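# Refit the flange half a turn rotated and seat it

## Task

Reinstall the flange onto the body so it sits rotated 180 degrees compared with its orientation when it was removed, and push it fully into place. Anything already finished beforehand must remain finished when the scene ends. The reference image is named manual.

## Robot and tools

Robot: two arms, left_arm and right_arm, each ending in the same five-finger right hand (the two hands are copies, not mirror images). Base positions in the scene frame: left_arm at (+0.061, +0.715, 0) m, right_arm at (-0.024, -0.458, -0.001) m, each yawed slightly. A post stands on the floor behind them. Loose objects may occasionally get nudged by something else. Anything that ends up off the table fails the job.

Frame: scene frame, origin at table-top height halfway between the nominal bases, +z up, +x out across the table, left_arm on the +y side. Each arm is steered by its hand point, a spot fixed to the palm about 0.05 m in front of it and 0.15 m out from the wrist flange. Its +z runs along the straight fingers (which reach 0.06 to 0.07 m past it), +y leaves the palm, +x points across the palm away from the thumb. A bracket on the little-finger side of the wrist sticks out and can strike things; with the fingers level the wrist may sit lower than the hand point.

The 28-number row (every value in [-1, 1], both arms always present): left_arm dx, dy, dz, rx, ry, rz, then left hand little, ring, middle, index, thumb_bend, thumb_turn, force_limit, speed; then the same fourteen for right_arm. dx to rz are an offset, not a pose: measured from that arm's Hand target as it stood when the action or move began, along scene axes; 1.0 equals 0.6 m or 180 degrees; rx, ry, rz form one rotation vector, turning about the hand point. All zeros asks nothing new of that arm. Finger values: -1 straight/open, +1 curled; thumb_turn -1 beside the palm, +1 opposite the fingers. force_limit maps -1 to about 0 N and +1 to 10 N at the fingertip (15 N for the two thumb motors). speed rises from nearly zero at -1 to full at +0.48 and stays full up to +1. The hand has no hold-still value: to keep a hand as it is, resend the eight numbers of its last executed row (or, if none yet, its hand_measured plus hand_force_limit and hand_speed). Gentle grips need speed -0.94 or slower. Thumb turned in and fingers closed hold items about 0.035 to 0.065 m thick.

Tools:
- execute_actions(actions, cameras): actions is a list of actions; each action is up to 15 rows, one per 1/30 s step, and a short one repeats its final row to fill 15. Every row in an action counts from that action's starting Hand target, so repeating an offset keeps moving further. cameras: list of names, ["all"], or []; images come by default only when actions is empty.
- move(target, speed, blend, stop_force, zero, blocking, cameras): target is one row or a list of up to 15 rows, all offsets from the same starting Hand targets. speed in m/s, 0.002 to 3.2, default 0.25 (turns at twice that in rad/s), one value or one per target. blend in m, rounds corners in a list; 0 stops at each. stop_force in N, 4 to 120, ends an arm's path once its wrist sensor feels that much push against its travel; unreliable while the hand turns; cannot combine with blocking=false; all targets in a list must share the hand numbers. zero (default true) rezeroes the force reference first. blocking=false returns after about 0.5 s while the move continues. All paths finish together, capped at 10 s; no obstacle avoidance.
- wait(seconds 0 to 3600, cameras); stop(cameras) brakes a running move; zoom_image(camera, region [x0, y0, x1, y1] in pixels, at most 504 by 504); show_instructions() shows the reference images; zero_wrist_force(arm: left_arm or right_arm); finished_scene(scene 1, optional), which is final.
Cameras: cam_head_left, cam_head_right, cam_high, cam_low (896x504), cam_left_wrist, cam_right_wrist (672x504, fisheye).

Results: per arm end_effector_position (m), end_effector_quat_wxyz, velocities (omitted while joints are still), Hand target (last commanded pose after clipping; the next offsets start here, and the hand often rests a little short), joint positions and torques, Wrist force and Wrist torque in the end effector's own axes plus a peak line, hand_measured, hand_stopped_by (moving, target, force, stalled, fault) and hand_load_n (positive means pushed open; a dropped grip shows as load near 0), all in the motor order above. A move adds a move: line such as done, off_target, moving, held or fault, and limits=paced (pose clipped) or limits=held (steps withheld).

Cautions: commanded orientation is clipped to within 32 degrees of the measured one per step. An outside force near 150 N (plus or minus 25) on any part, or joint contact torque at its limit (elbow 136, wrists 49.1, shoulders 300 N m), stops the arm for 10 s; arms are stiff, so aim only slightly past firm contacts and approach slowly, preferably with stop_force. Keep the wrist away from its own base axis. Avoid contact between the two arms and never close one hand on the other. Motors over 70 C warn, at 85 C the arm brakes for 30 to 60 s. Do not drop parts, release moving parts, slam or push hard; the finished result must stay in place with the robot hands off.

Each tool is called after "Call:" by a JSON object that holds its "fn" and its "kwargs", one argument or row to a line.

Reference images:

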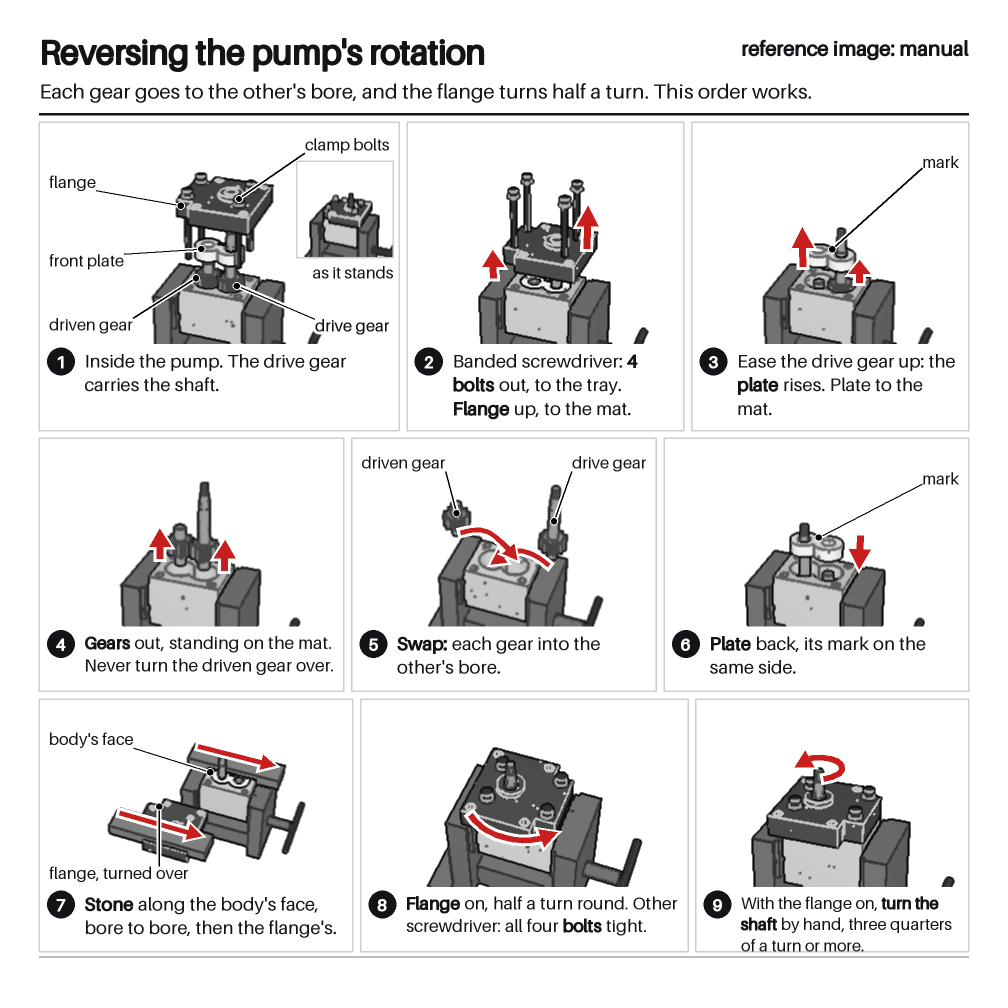

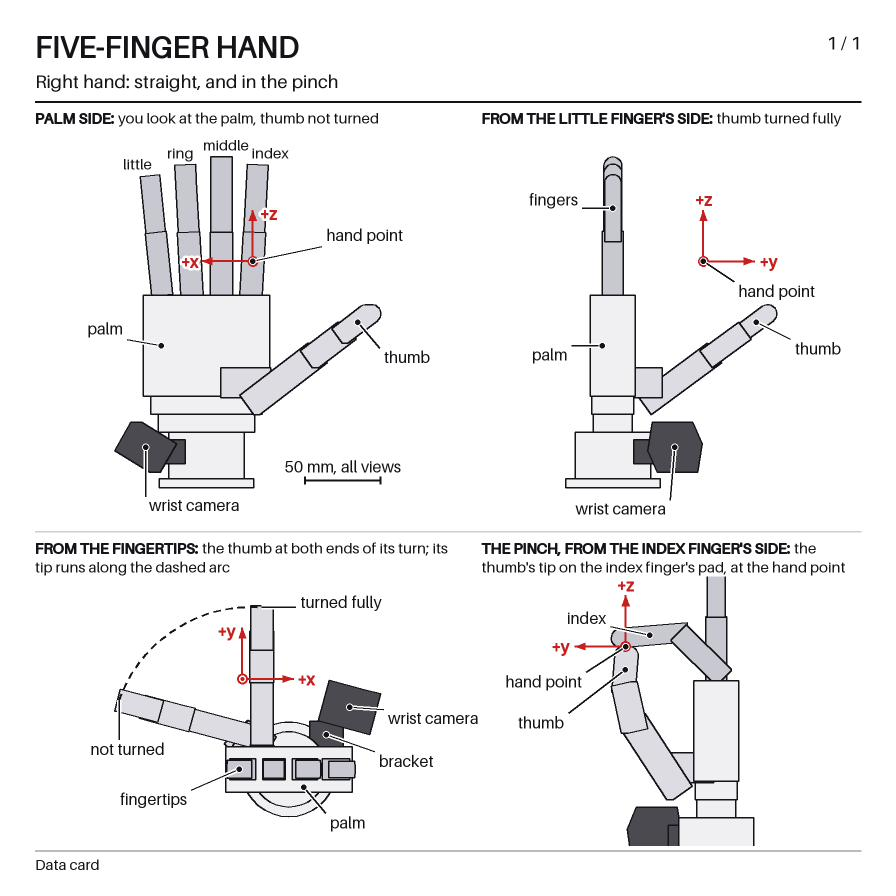

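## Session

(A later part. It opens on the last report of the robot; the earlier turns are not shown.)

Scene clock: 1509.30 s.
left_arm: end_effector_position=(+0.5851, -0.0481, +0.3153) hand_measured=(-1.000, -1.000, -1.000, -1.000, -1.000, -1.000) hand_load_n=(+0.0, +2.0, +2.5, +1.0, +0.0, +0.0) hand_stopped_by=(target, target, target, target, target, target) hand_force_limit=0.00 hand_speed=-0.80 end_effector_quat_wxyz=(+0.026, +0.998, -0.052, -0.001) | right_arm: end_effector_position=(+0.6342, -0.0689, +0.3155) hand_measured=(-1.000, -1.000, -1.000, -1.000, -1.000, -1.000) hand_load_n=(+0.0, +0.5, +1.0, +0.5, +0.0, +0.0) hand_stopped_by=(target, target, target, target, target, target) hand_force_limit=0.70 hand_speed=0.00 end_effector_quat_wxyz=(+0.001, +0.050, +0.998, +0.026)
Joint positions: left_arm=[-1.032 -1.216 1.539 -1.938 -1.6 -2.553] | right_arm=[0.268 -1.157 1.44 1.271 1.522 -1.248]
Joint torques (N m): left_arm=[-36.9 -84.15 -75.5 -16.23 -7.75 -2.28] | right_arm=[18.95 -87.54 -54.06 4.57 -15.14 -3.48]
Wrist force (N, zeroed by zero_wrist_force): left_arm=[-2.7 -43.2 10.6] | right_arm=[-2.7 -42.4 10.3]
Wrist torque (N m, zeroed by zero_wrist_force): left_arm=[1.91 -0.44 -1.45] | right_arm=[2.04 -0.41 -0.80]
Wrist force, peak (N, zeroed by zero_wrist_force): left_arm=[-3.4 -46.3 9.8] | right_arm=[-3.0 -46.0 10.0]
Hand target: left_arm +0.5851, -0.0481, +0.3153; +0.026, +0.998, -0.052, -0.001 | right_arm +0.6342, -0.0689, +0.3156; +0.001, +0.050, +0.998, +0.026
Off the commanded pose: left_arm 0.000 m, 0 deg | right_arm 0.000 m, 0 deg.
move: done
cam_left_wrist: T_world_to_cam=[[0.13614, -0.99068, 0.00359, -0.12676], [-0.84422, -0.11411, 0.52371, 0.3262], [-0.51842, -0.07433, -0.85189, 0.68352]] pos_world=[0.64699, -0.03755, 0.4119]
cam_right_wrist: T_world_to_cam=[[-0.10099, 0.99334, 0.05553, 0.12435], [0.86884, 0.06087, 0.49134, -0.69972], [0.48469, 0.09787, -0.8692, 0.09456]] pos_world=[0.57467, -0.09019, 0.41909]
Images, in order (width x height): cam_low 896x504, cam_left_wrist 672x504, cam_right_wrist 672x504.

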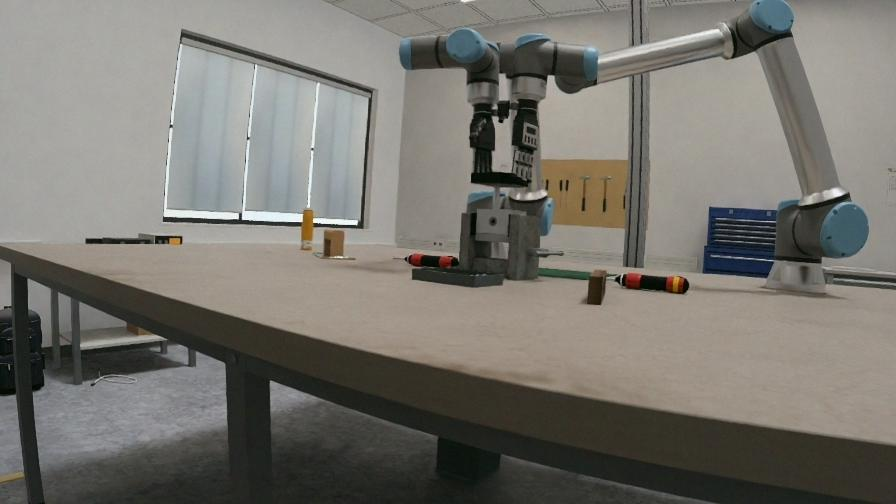

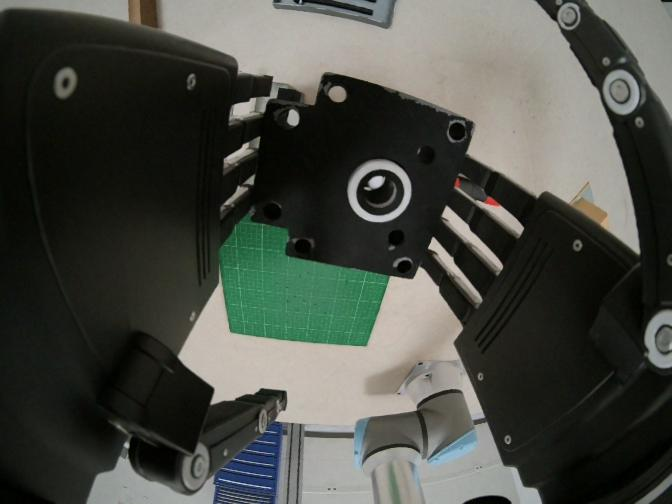

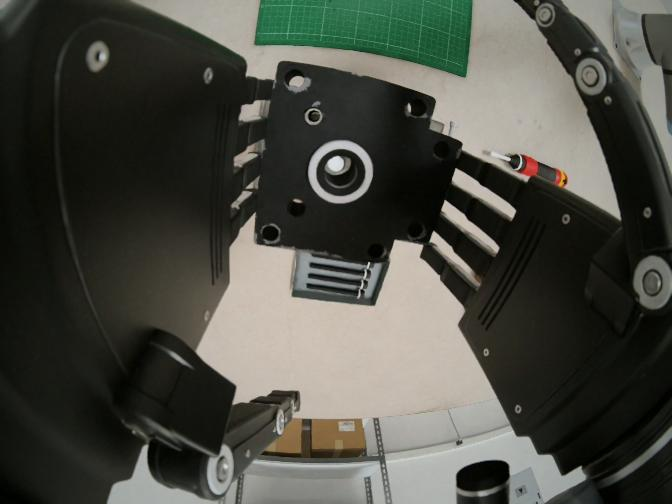

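Call:
{"fn": "move", "kwargs": {
  "target": [
    [-0.0005,-0.0019,0,0,0,0,-1,-1,-1,-1,-1,-1,0,-0.8,-0.0005,-0.0019,0,0,0,0,-1,-1,-1,-1,-1,-1,0.7,0],
    [-0.0005,-0.0019,-0.0167,0,0,0,-1,-1,-1,-1,-1,-1,0,-0.8,-0.0005,-0.0019,-0.0167,0,0,0,-1,-1,-1,-1,-1,-1,0.7,0]
  ],
  "speed": 0.01,
  "stop_force": 8,
  "cameras": ["cam_right_wrist","cam_left_wrist","cam_low"]
}}

Call:
{"fn": "zoom_image", "kwargs": {
  "camera": "cam_right_wrist",
  "region": [310, 140, 370, 200]
}}

Call:
{"fn": "zoom_image", "kwargs": {
  "camera": "cam_left_wrist",
  "region": [350, 160, 410, 220]
}}

Call:
{"fn": "zoom_image", "kwargs": {
  "camera": "cam_low",
  "region": [450, 140, 550, 240]
}}

Scene clock: 1524.93 s.
left_arm: end_effector_position=(+0.5848, -0.0492, +0.3052) hand_measured=(-1.000, -1.000, -1.000, -1.000, -1.000, -1.000) hand_load_n=(+0.0, +2.0, +2.5, +1.0, +0.0, +0.0) hand_stopped_by=(target, target, target, target, target, target) hand_force_limit=0.00 hand_speed=-0.80 end_effector_quat_wxyz=(+0.026, +0.998, -0.052, -0.001) | right_arm: end_effector_position=(+0.6339, -0.0701, +0.3055) hand_measured=(-1.000, -1.000, -1.000, -1.000, -1.000, -1.000) hand_load_n=(+0.0, +0.5, +1.0, +0.5, +0.0, +0.0) hand_stopped_by=(target, target, target, target, target, target) hand_force_limit=0.70 hand_speed=0.00 end_effector_quat_wxyz=(+0.001, +0.050, +0.998, +0.026)
Joint positions: left_arm=[-1.033 -1.209 1.548 -1.954 -1.6 -2.553] | right_arm=[0.267 -1.153 1.454 1.254 1.522 -1.25]
Joint torques (N m): left_arm=[-17.62 -88.17 -74.85 -15.95 -4.25 0.97] | right_arm=[41.56 -88.17 -52.44 4.53 -14.81 3.68]
Wrist force (N, zeroed by zero_wrist_force): left_arm=[-2.0 -42.3 10.7] | right_arm=[-1.9 -41.5 10.7]
Wrist torque (N m, zeroed by zero_wrist_force): left_arm=[1.84 -0.44 -1.28] | right_arm=[1.98 -0.44 -0.76]
Wrist force, peak (N, zeroed by zero_wrist_force): left_arm=[-3.1 -44.1 9.9] | right_arm=[-2.9 -43.8 10.3]
Hand target: left_arm +0.5848, -0.0492, +0.3053; +0.026, +0.998, -0.052, -0.001 | right_arm +0.6339, -0.0701, +0.3056; +0.001, +0.050, +0.998, +0.026
Off the commanded pose: left_arm 0.000 m, 0 deg | right_arm 0.000 m, 0 deg.
move: done
cam_left_wrist: T_world_to_cam=[[0.13609, -0.99069, 0.00351, -0.12781], [-0.84422, -0.11411, 0.5237, 0.33105], [-0.51843, -0.07423, -0.85189, 0.67477]] pos_world=[0.64669, -0.03875, 0.4019]
cam_right_wrist: T_world_to_cam=[[-0.10099, 0.99334, 0.05553, 0.12597], [0.86884, 0.06087, 0.49134, -0.69448], [0.48469, 0.09787, -0.8692, 0.08612]] pos_world=[0.57437, -0.09129, 0.40909]
Images, in order (width x height): cam_low 896x504, cam_left_wrist 672x504, cam_right_wrist 672x504.

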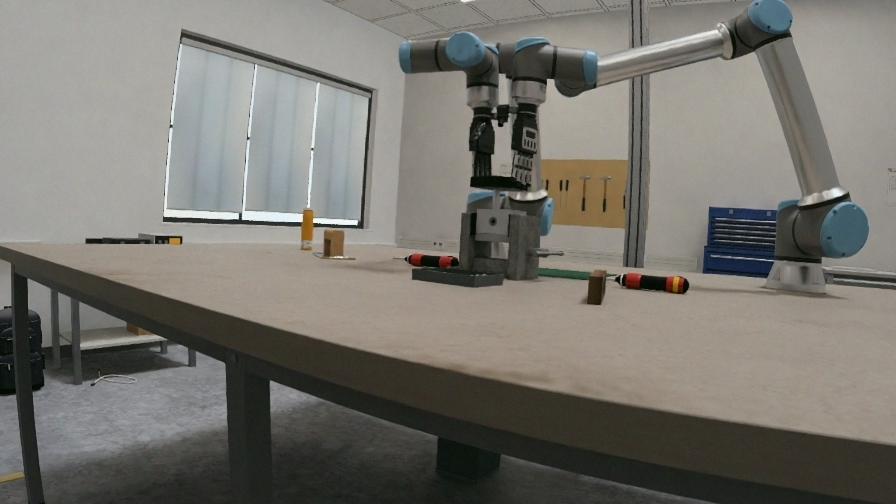

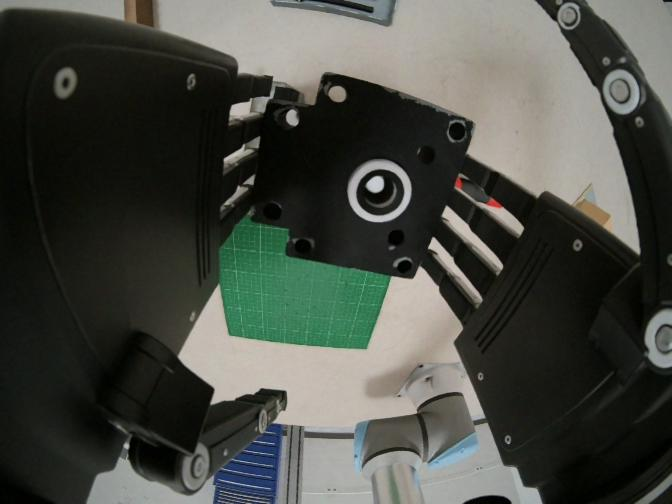

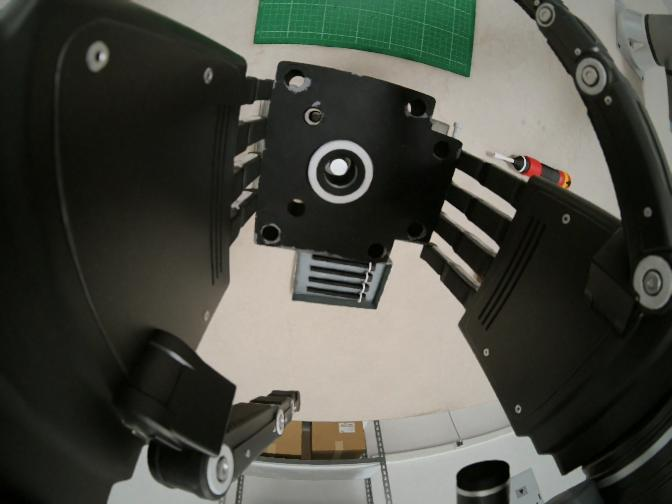

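Scaled by 8.400 from the camera's image (finer frame: 960x720).

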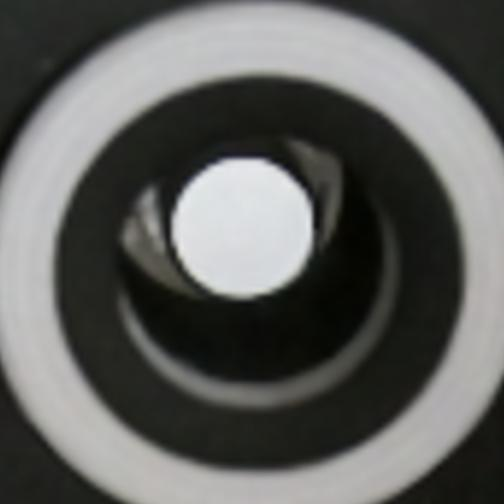

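Scaled by 8.400 from the camera's image (finer frame: 960x720).

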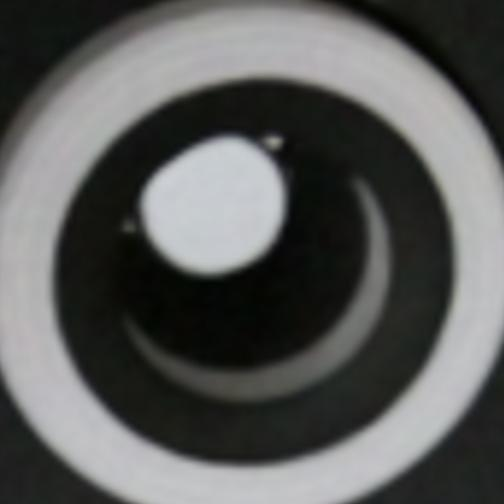

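Scaled by 5.040.

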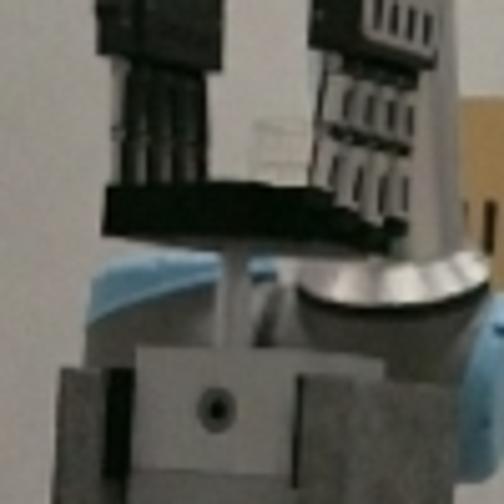

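Call:
{"fn": "move", "kwargs": {
  "target": [0,0,-0.025,0,0,0,-1,-1,-1,-1,-1,-1,0,-0.8,0,0,-0.025,0,0,0,-1,-1,-1,-1,-1,-1,0.7,0],
  "speed": 0.01,
  "stop_force": 8,
  "cameras": ["cam_right_wrist","cam_left_wrist","cam_low"]
}}

Call:
{"fn": "zoom_image", "kwargs": {
  "camera": "cam_right_wrist",
  "region": [310, 140, 370, 200]
}}

Call:
{"fn": "zoom_image", "kwargs": {
  "camera": "cam_left_wrist",
  "region": [350, 160, 410, 220]
}}

Call:
{"fn": "zoom_image", "kwargs": {
  "camera": "cam_right_wrist",
  "region": [295, 95, 335, 135]
}}

Scene clock: 1535.70 s.
left_arm: end_effector_position=(+0.5848, -0.0492, +0.2902) hand_measured=(-1.000, -1.000, -1.000, -1.000, -1.000, -1.000) hand_load_n=(+0.0, +2.0, +2.5, +1.0, -0.5, +0.0) hand_stopped_by=(target, target, target, target, target, target) hand_force_limit=0.00 hand_speed=-0.80 end_effector_quat_wxyz=(+0.026, +0.998, -0.052, -0.001) | right_arm: end_effector_position=(+0.6339, -0.0701, +0.2905) hand_measured=(-1.000, -1.000, -1.000, -1.000, -1.000, -1.000) hand_load_n=(+0.0, +0.5, +1.0, +0.5, +0.0, +0.0) hand_stopped_by=(target, target, target, target, target, target) hand_force_limit=0.70 hand_speed=0.00 end_effector_quat_wxyz=(+0.001, +0.050, +0.998, +0.026)
Joint positions: left_arm=[-1.033 -1.201 1.564 -1.978 -1.6 -2.553] | right_arm=[0.267 -1.146 1.47 1.23 1.522 -1.25]
Joint torques (N m): left_arm=[-17.24 -87.68 -74.09 -15.64 -4.06 1.37] | right_arm=[37.49 -88.63 -53.13 4.45 -12.85 3.8]
Wrist force (N, zeroed by zero_wrist_force): left_arm=[-2.0 -41.5 10.6] | right_arm=[-2.1 -40.8 10.4]
Wrist torque (N m, zeroed by zero_wrist_force): left_arm=[1.76 -0.42 -1.28] | right_arm=[1.89 -0.39 -0.76]
Wrist force, peak (N, zeroed by zero_wrist_force): left_arm=[-2.7 -43.6 10.0] | right_arm=[-2.4 -43.1 10.1]
Hand target: left_arm +0.5848, -0.0492, +0.2903; +0.026, +0.998, -0.052, -0.001 | right_arm +0.6339, -0.0701, +0.2906; +0.001, +0.050, +0.998, +0.026
Off the commanded pose: left_arm 0.000 m, 0 deg | right_arm 0.000 m, 0 deg.
move: done
cam_left_wrist: T_world_to_cam=[[0.13614, -0.99068, 0.0036, -0.12782], [-0.84422, -0.11411, 0.52371, 0.3389], [-0.51842, -0.07433, -0.85189, 0.66198]] pos_world=[0.64669, -0.03875, 0.3869]
cam_right_wrist: T_world_to_cam=[[-0.101, 0.99334, 0.05554, 0.1268], [0.8689, 0.06088, 0.49122, -0.6871], [0.48457, 0.09787, -0.86926, 0.07318]] pos_world=[0.57437, -0.09129, 0.39409]
Images, in order (width x height): cam_low 896x504, cam_left_wrist 672x504, cam_right_wrist 672x504.

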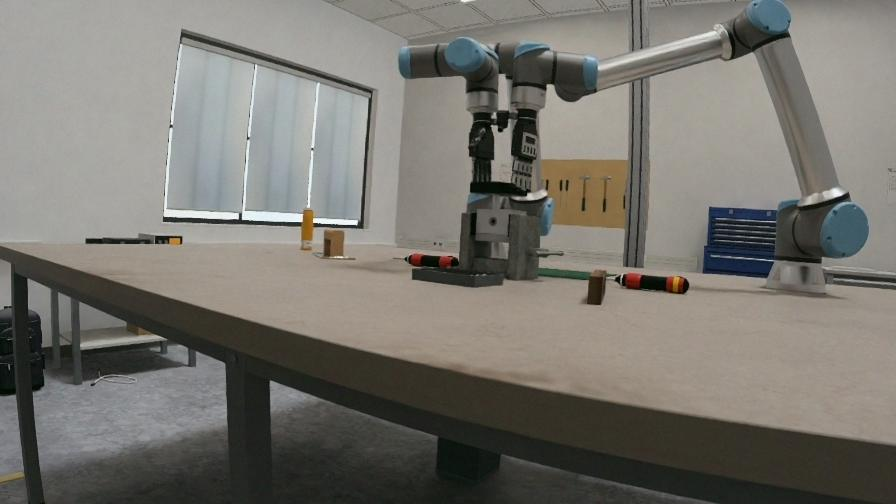

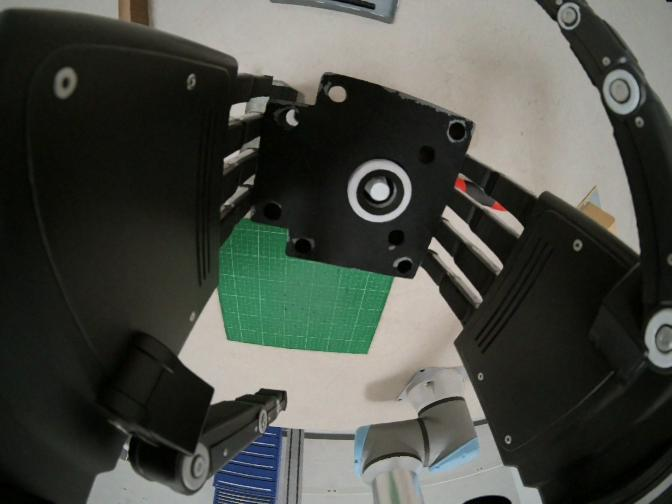

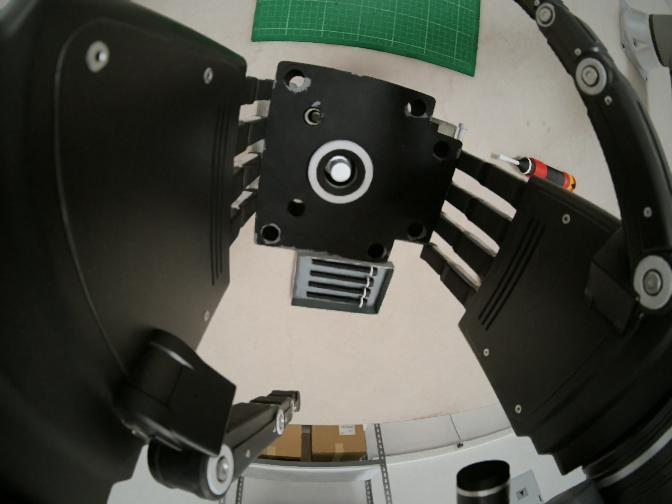

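Scaled by 8.400 from the camera's image (finer frame: 960x720).

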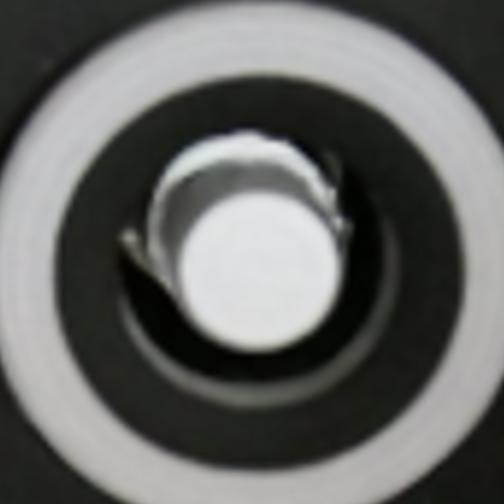

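Scaled by 8.400 from the camera's image (finer frame: 960x720).

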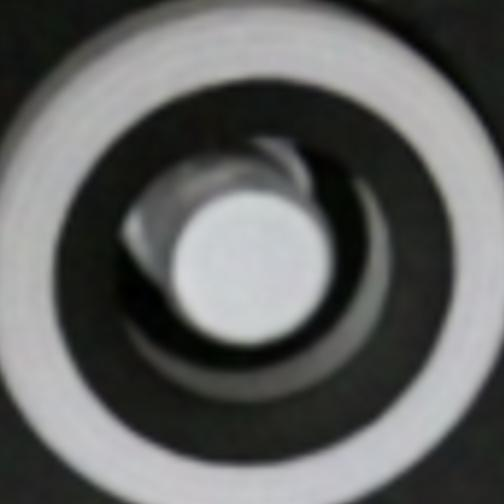

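Scaled by 12.600 from the camera's image (finer frame: 960x720).

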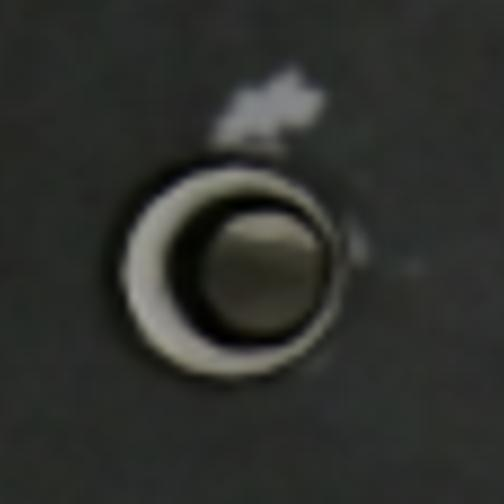

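Call:
{"fn": "move", "kwargs": {
  "target": [0,0,-0.03,0,0,0,-1,-1,-1,-1,-1,-1,0,-0.8,0,0,-0.03,0,0,0,-1,-1,-1,-1,-1,-1,0.7,0],
  "speed": 0.01,
  "stop_force": 8,
  "cameras": ["cam_right_wrist","cam_left_wrist","cam_low"]
}}

Call:
{"fn": "zoom_image", "kwargs": {
  "camera": "cam_right_wrist",
  "region": [310, 140, 370, 200]
}}

Call:
{"fn": "zoom_image", "kwargs": {
  "camera": "cam_left_wrist",
  "region": [350, 160, 410, 220]
}}

Call:
{"fn": "zoom_image", "kwargs": {
  "camera": "cam_right_wrist",
  "region": [295, 95, 335, 135]
}}

Call:
{"fn": "zoom_image", "kwargs": {
  "camera": "cam_low",
  "region": [450, 140, 550, 240]
}}

Scene clock: 1549.13 s.
left_arm: end_effector_position=(+0.5848, -0.0492, +0.2722) hand_measured=(-1.000, -1.000, -1.000, -1.000, -1.000, -1.000) hand_load_n=(+0.0, +2.0, +2.5, +1.0, +0.0, +0.0) hand_stopped_by=(target, target, target, target, target, target) hand_force_limit=0.00 hand_speed=-0.80 end_effector_quat_wxyz=(+0.026, +0.998, -0.052, -0.001) | right_arm: end_effector_position=(+0.6339, -0.0701, +0.2725) hand_measured=(-1.000, -1.000, -1.000, -1.000, -1.000, -1.000) hand_load_n=(+0.0, +0.5, +1.0, +0.5, +0.0, +0.0) hand_stopped_by=(target, target, target, target, target, target) hand_force_limit=0.70 hand_speed=0.00 end_effector_quat_wxyz=(+0.001, +0.050, +0.998, +0.026)
Joint positions: left_arm=[-1.033 -1.19 1.583 -2.008 -1.6 -2.553] | right_arm=[0.267 -1.136 1.489 1.201 1.522 -1.25]
Joint torques (N m): left_arm=[-18.45 -89.48 -73.58 -15.26 -4.12 0.71] | right_arm=[37.22 -92.8 -52.78 4.52 -10.79 3.37]
Wrist force (N, zeroed by zero_wrist_force): left_arm=[-2.1 -40.3 10.7] | right_arm=[-2.1 -39.5 10.7]
Wrist torque (N m, zeroed by zero_wrist_force): left_arm=[1.72 -0.36 -1.27] | right_arm=[1.82 -0.37 -0.74]
Wrist force, peak (N, zeroed by zero_wrist_force): left_arm=[-2.1 -42.5 10.6] | right_arm=[-2.0 -42.1 9.5]
Hand target: left_arm +0.5848, -0.0492, +0.2723; +0.026, +0.998, -0.052, -0.001 | right_arm +0.6339, -0.0701, +0.2726; +0.001, +0.050, +0.998, +0.026
Off the commanded pose: left_arm 0.000 m, 0 deg | right_arm 0.000 m, 0 deg.
move: done
cam_left_wrist: T_world_to_cam=[[0.13614, -0.99068, 0.0036, -0.12775], [-0.84422, -0.11411, 0.52371, 0.34833], [-0.51842, -0.07433, -0.85189, 0.64665]] pos_world=[0.64669, -0.03875, 0.3689]
cam_right_wrist: T_world_to_cam=[[-0.101, 0.99334, 0.05554, 0.1278], [0.8689, 0.06088, 0.49122, -0.67826], [0.48457, 0.09787, -0.86926, 0.05753]] pos_world=[0.57437, -0.09129, 0.37609]
Images, in order (width x height): cam_low 896x504, cam_left_wrist 672x504, cam_right_wrist 672x504.

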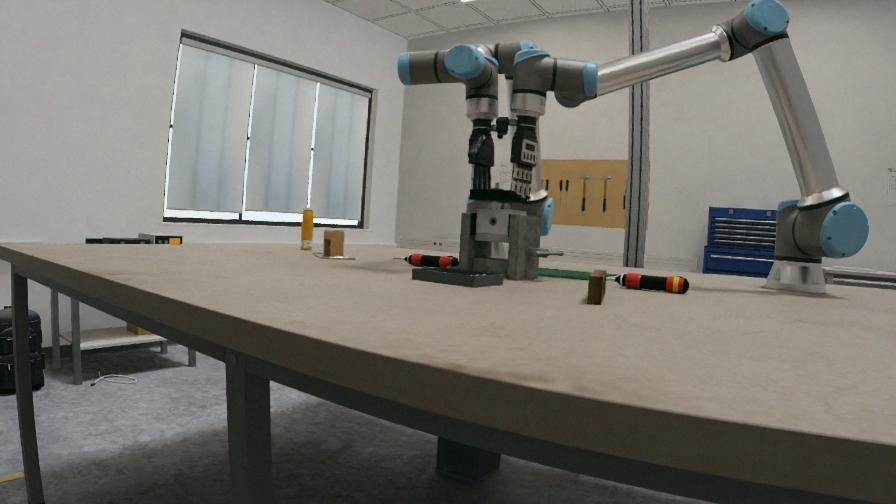

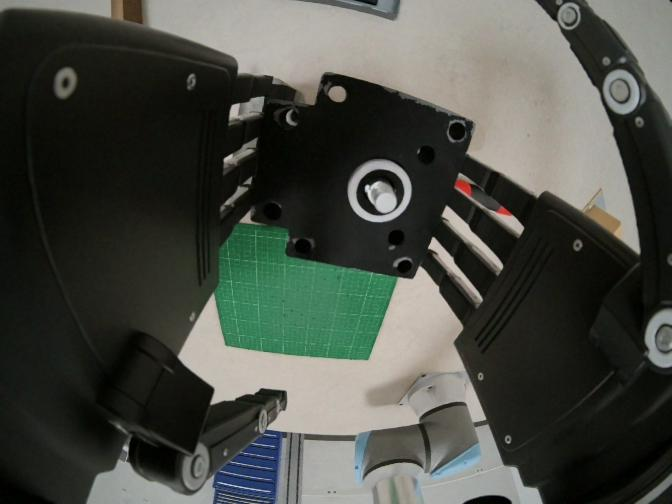

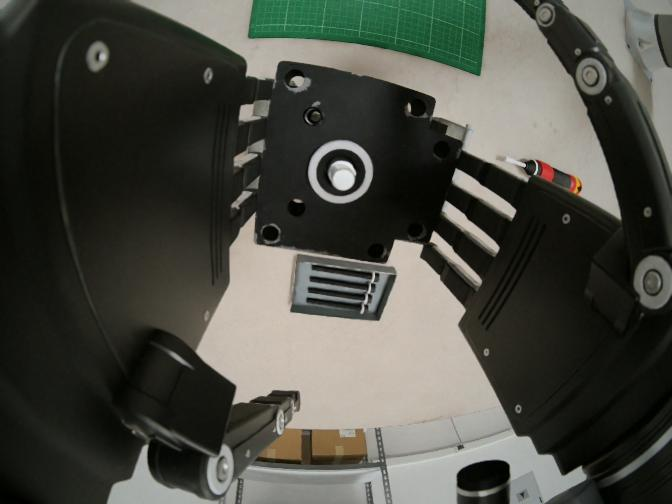

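Scaled by 8.400 from the camera's image (finer frame: 960x720).

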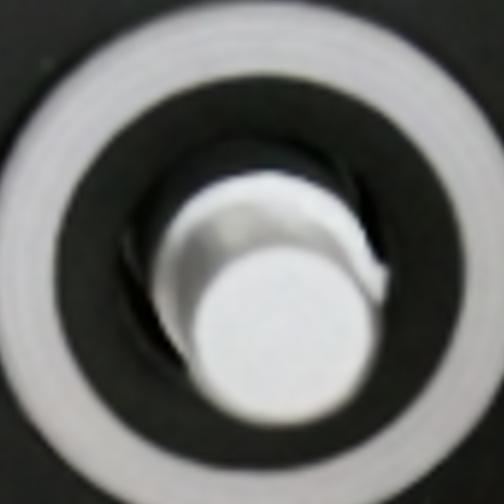

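Scaled by 8.400 from the camera's image (finer frame: 960x720).

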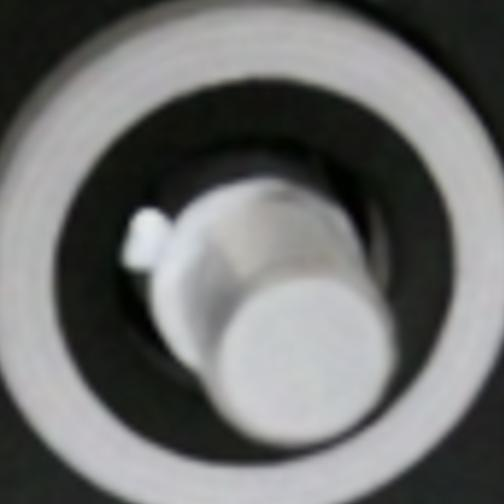

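Scaled by 12.600 from the camera's image (finer frame: 960x720).

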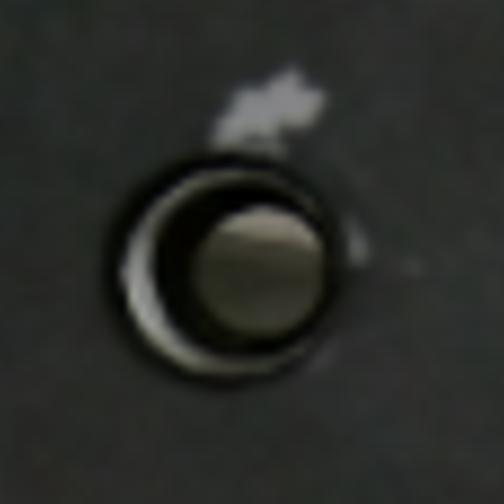

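Scaled by 5.040.

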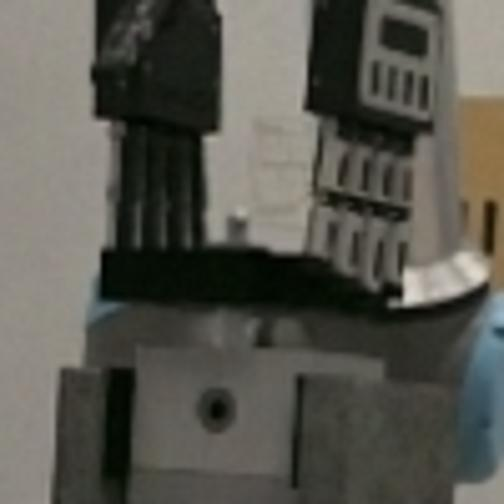

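Call:
{"fn": "move", "kwargs": {
  "target": [0,0.0003,-0.03,0,0,0,-1,-1,-1,-1,-1,-1,0,-0.8,0,0.0003,-0.03,0,0,0,-1,-1,-1,-1,-1,-1,0.7,0],
  "speed": 0.01,
  "stop_force": 7,
  "cameras": ["cam_right_wrist","cam_left_wrist","cam_low","cam_high","cam_head_left"]
}}

Call:
{"fn": "zoom_image", "kwargs": {
  "camera": "cam_right_wrist",
  "region": [240, 50, 480, 290]
}}

Call:
{"fn": "zoom_image", "kwargs": {
  "camera": "cam_left_wrist",
  "region": [240, 50, 490, 300]
}}

Call:
{"fn": "zoom_image", "kwargs": {
  "camera": "cam_right_wrist",
  "region": [295, 95, 335, 135]
}}

Call:
{"fn": "zoom_image", "kwargs": {
  "camera": "cam_low",
  "region": [450, 140, 550, 240]
}}

Call:
{"fn": "zoom_image", "kwargs": {
  "camera": "cam_high",
  "region": [410, 140, 530, 260]
}}

Scene clock: 1570.43 s.
left_arm: end_effector_position=(+0.5848, -0.0491, +0.2552) hand_measured=(-1.000, -1.000, -1.000, -1.000, -1.000, -1.000) hand_load_n=(+0.0, +2.0, +2.5, +1.0, +0.0, +0.0) hand_stopped_by=(target, target, target, target, target, target) hand_force_limit=0.00 hand_speed=-0.80 end_effector_quat_wxyz=(+0.026, +0.998, -0.052, -0.001) | right_arm: end_effector_position=(+0.6339, -0.0699, +0.2554) hand_measured=(-1.000, -1.000, -1.000, -1.000, -1.000, -1.000) hand_load_n=(+0.0, +0.5, +1.0, +0.5, +0.0, +0.0) hand_stopped_by=(target, target, target, target, target, target) hand_force_limit=0.70 hand_speed=0.00 end_effector_quat_wxyz=(+0.001, +0.050, +0.998, +0.026)
Joint positions: left_arm=[-1.033 -1.179 1.6 -2.035 -1.6 -2.553] | right_arm=[0.267 -1.126 1.506 1.174 1.522 -1.25]
Joint torques (N m): left_arm=[-22.82 -94.65 -73.84 -14.92 -4.63 1.05] | right_arm=[37.67 -106.57 -52.69 4.58 -10.96 2.88]
Wrist force (N, zeroed by zero_wrist_force): left_arm=[-1.5 -39.3 10.8] | right_arm=[-2.0 -38.8 11.0]
Wrist torque (N m, zeroed by zero_wrist_force): left_arm=[1.71 -0.40 -1.20] | right_arm=[1.74 -0.36 -0.77]
Wrist force, peak (N, zeroed by zero_wrist_force): left_arm=[-2.2 -43.5 -0.3] | right_arm=[-2.3 -43.1 1.4]
Hand target: left_arm +0.5848, -0.0491, +0.2552; +0.026, +0.998, -0.052, -0.001 (not the last commanded pose) | right_arm +0.6339, -0.0699, +0.2554; +0.001, +0.050, +0.998, +0.026 (not the last commanded pose)
Off the commanded pose: left_arm 0.001 m, 0 deg | right_arm 0.001 m, 0 deg.
move: contact (left_arm, right_arm)
cam_left_wrist: T_world_to_cam=[[0.13614, -0.99068, 0.00361, -0.1275], [-0.84426, -0.11411, 0.52364, 0.35731], [-0.51835, -0.07434, -0.85193, 0.63215]] pos_world=[0.64669, -0.03855, 0.3519]
cam_right_wrist: T_world_to_cam=[[-0.10099, 0.99334, 0.05553, 0.12865], [0.86884, 0.06087, 0.49134, -0.66987], [0.48469, 0.09787, -0.8692, 0.04257]] pos_world=[0.57437, -0.09119, 0.35899]
Images, in order (width x height): cam_head_left 896x504, cam_high 896x504, cam_low 896x504, cam_left_wrist 672x504, cam_right_wrist 672x504.

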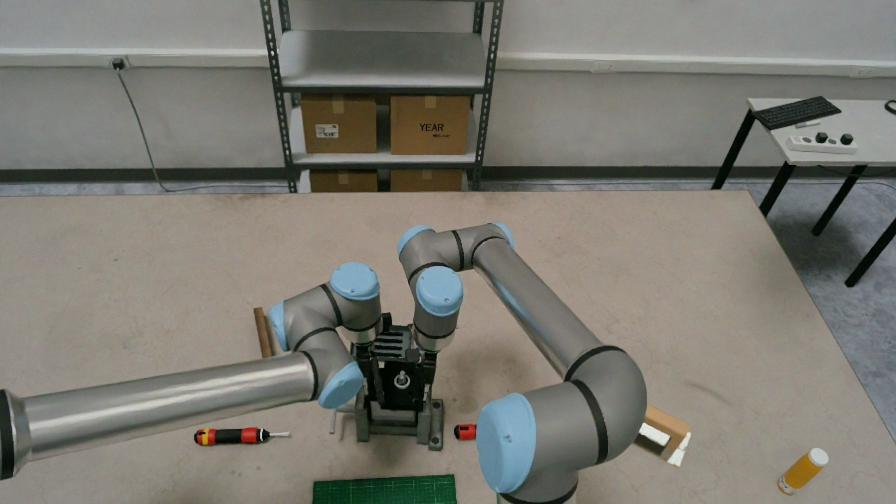

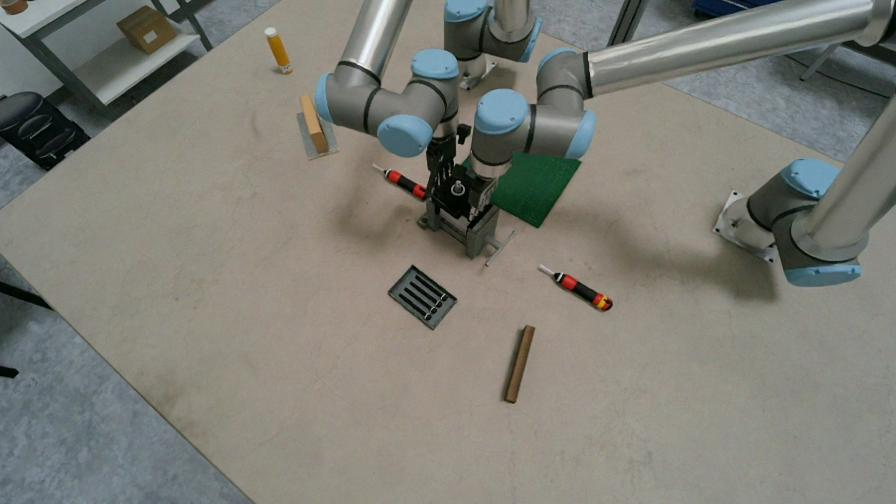

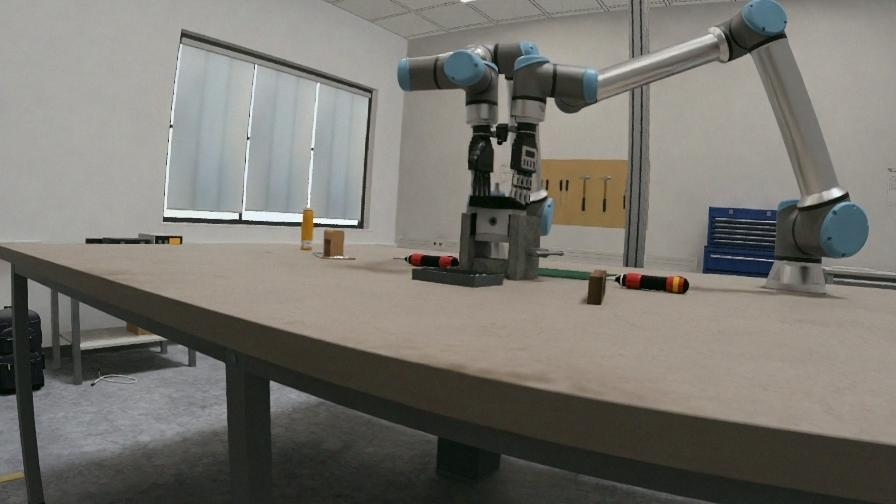

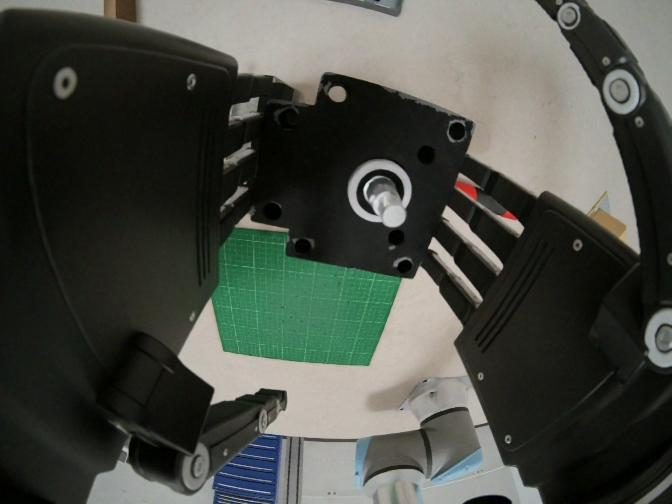

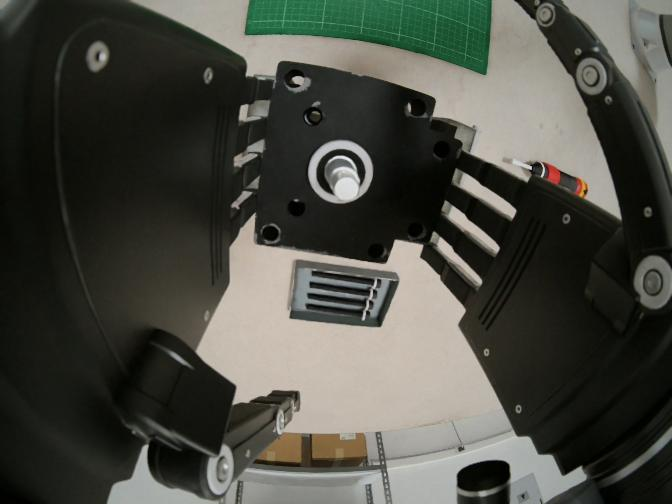

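Scaled by 2.100 from the camera's image (finer frame: 960x720).

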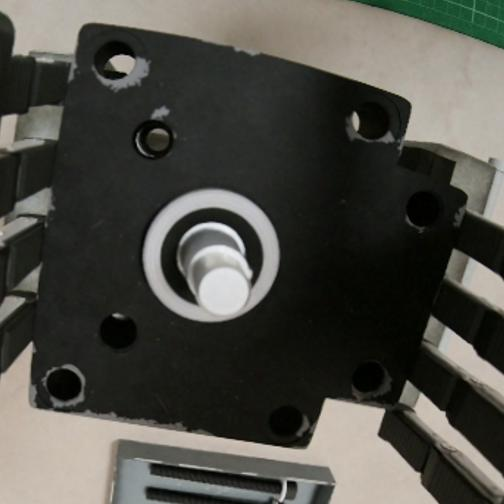

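Scaled by 2.016 from the camera's image (finer frame: 960x720).

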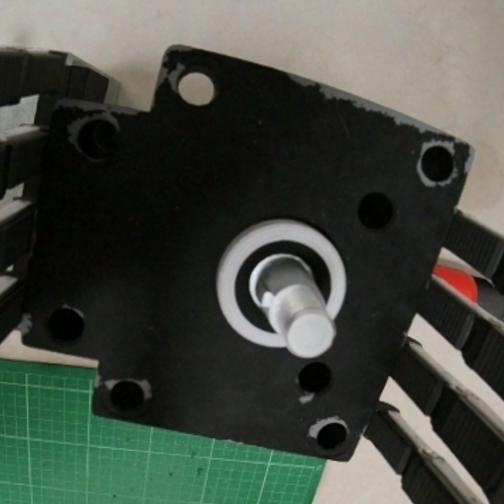

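Scaled by 12.600 from the camera's image (finer frame: 960x720).

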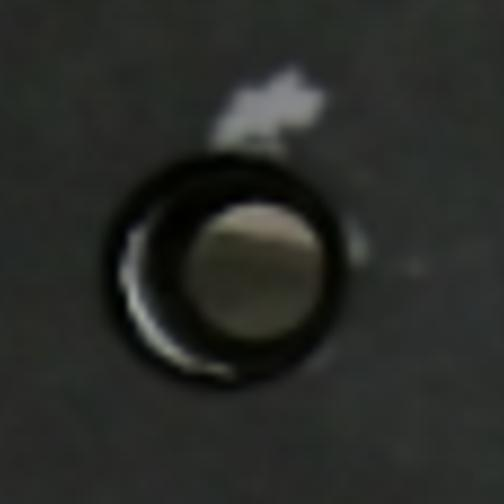

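Scaled by 5.040.

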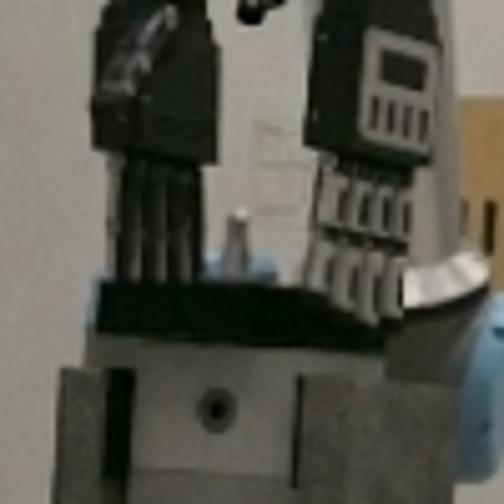

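Scaled by 4.200.

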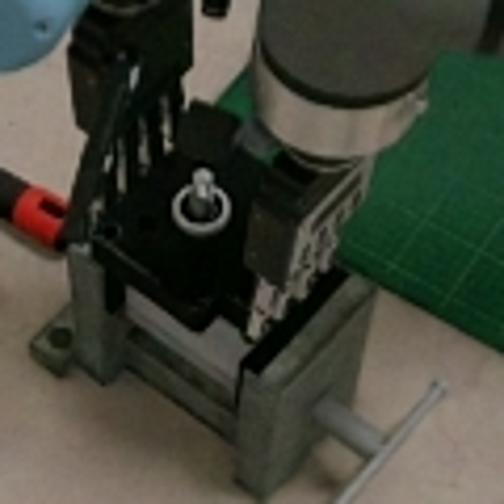

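Call:
{"fn": "zoom_image", "kwargs": {
  "camera": "cam_head_left",
  "region": [340, 310, 460, 460]
}}

Scaled by 3.360.

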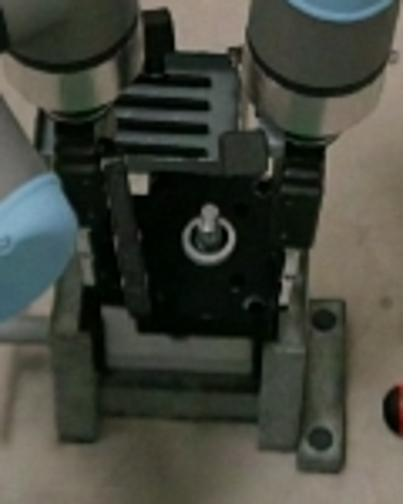

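Call:
{"fn": "zoom_image", "kwargs": {
  "camera": "cam_right_wrist",
  "region": [300, 130, 380, 210]
}}

Call:
{"fn": "zoom_image", "kwargs": {
  "camera": "cam_left_wrist",
  "region": [340, 150, 420, 230]
}}

Scaled by 6.300 from the camera's image (finer frame: 960x720).

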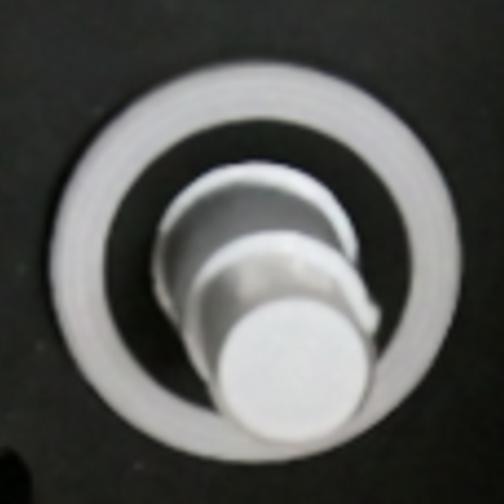

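Scaled by 6.300 from the camera's image (finer frame: 960x720).

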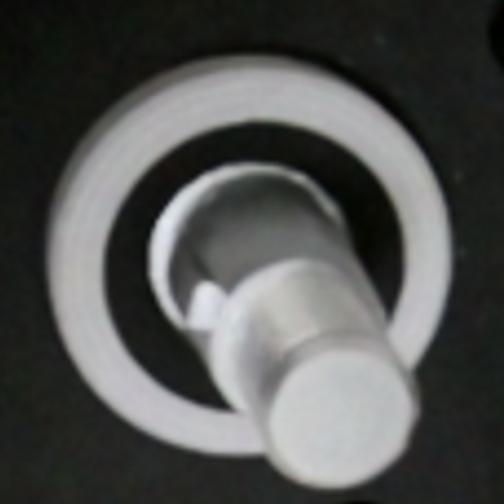

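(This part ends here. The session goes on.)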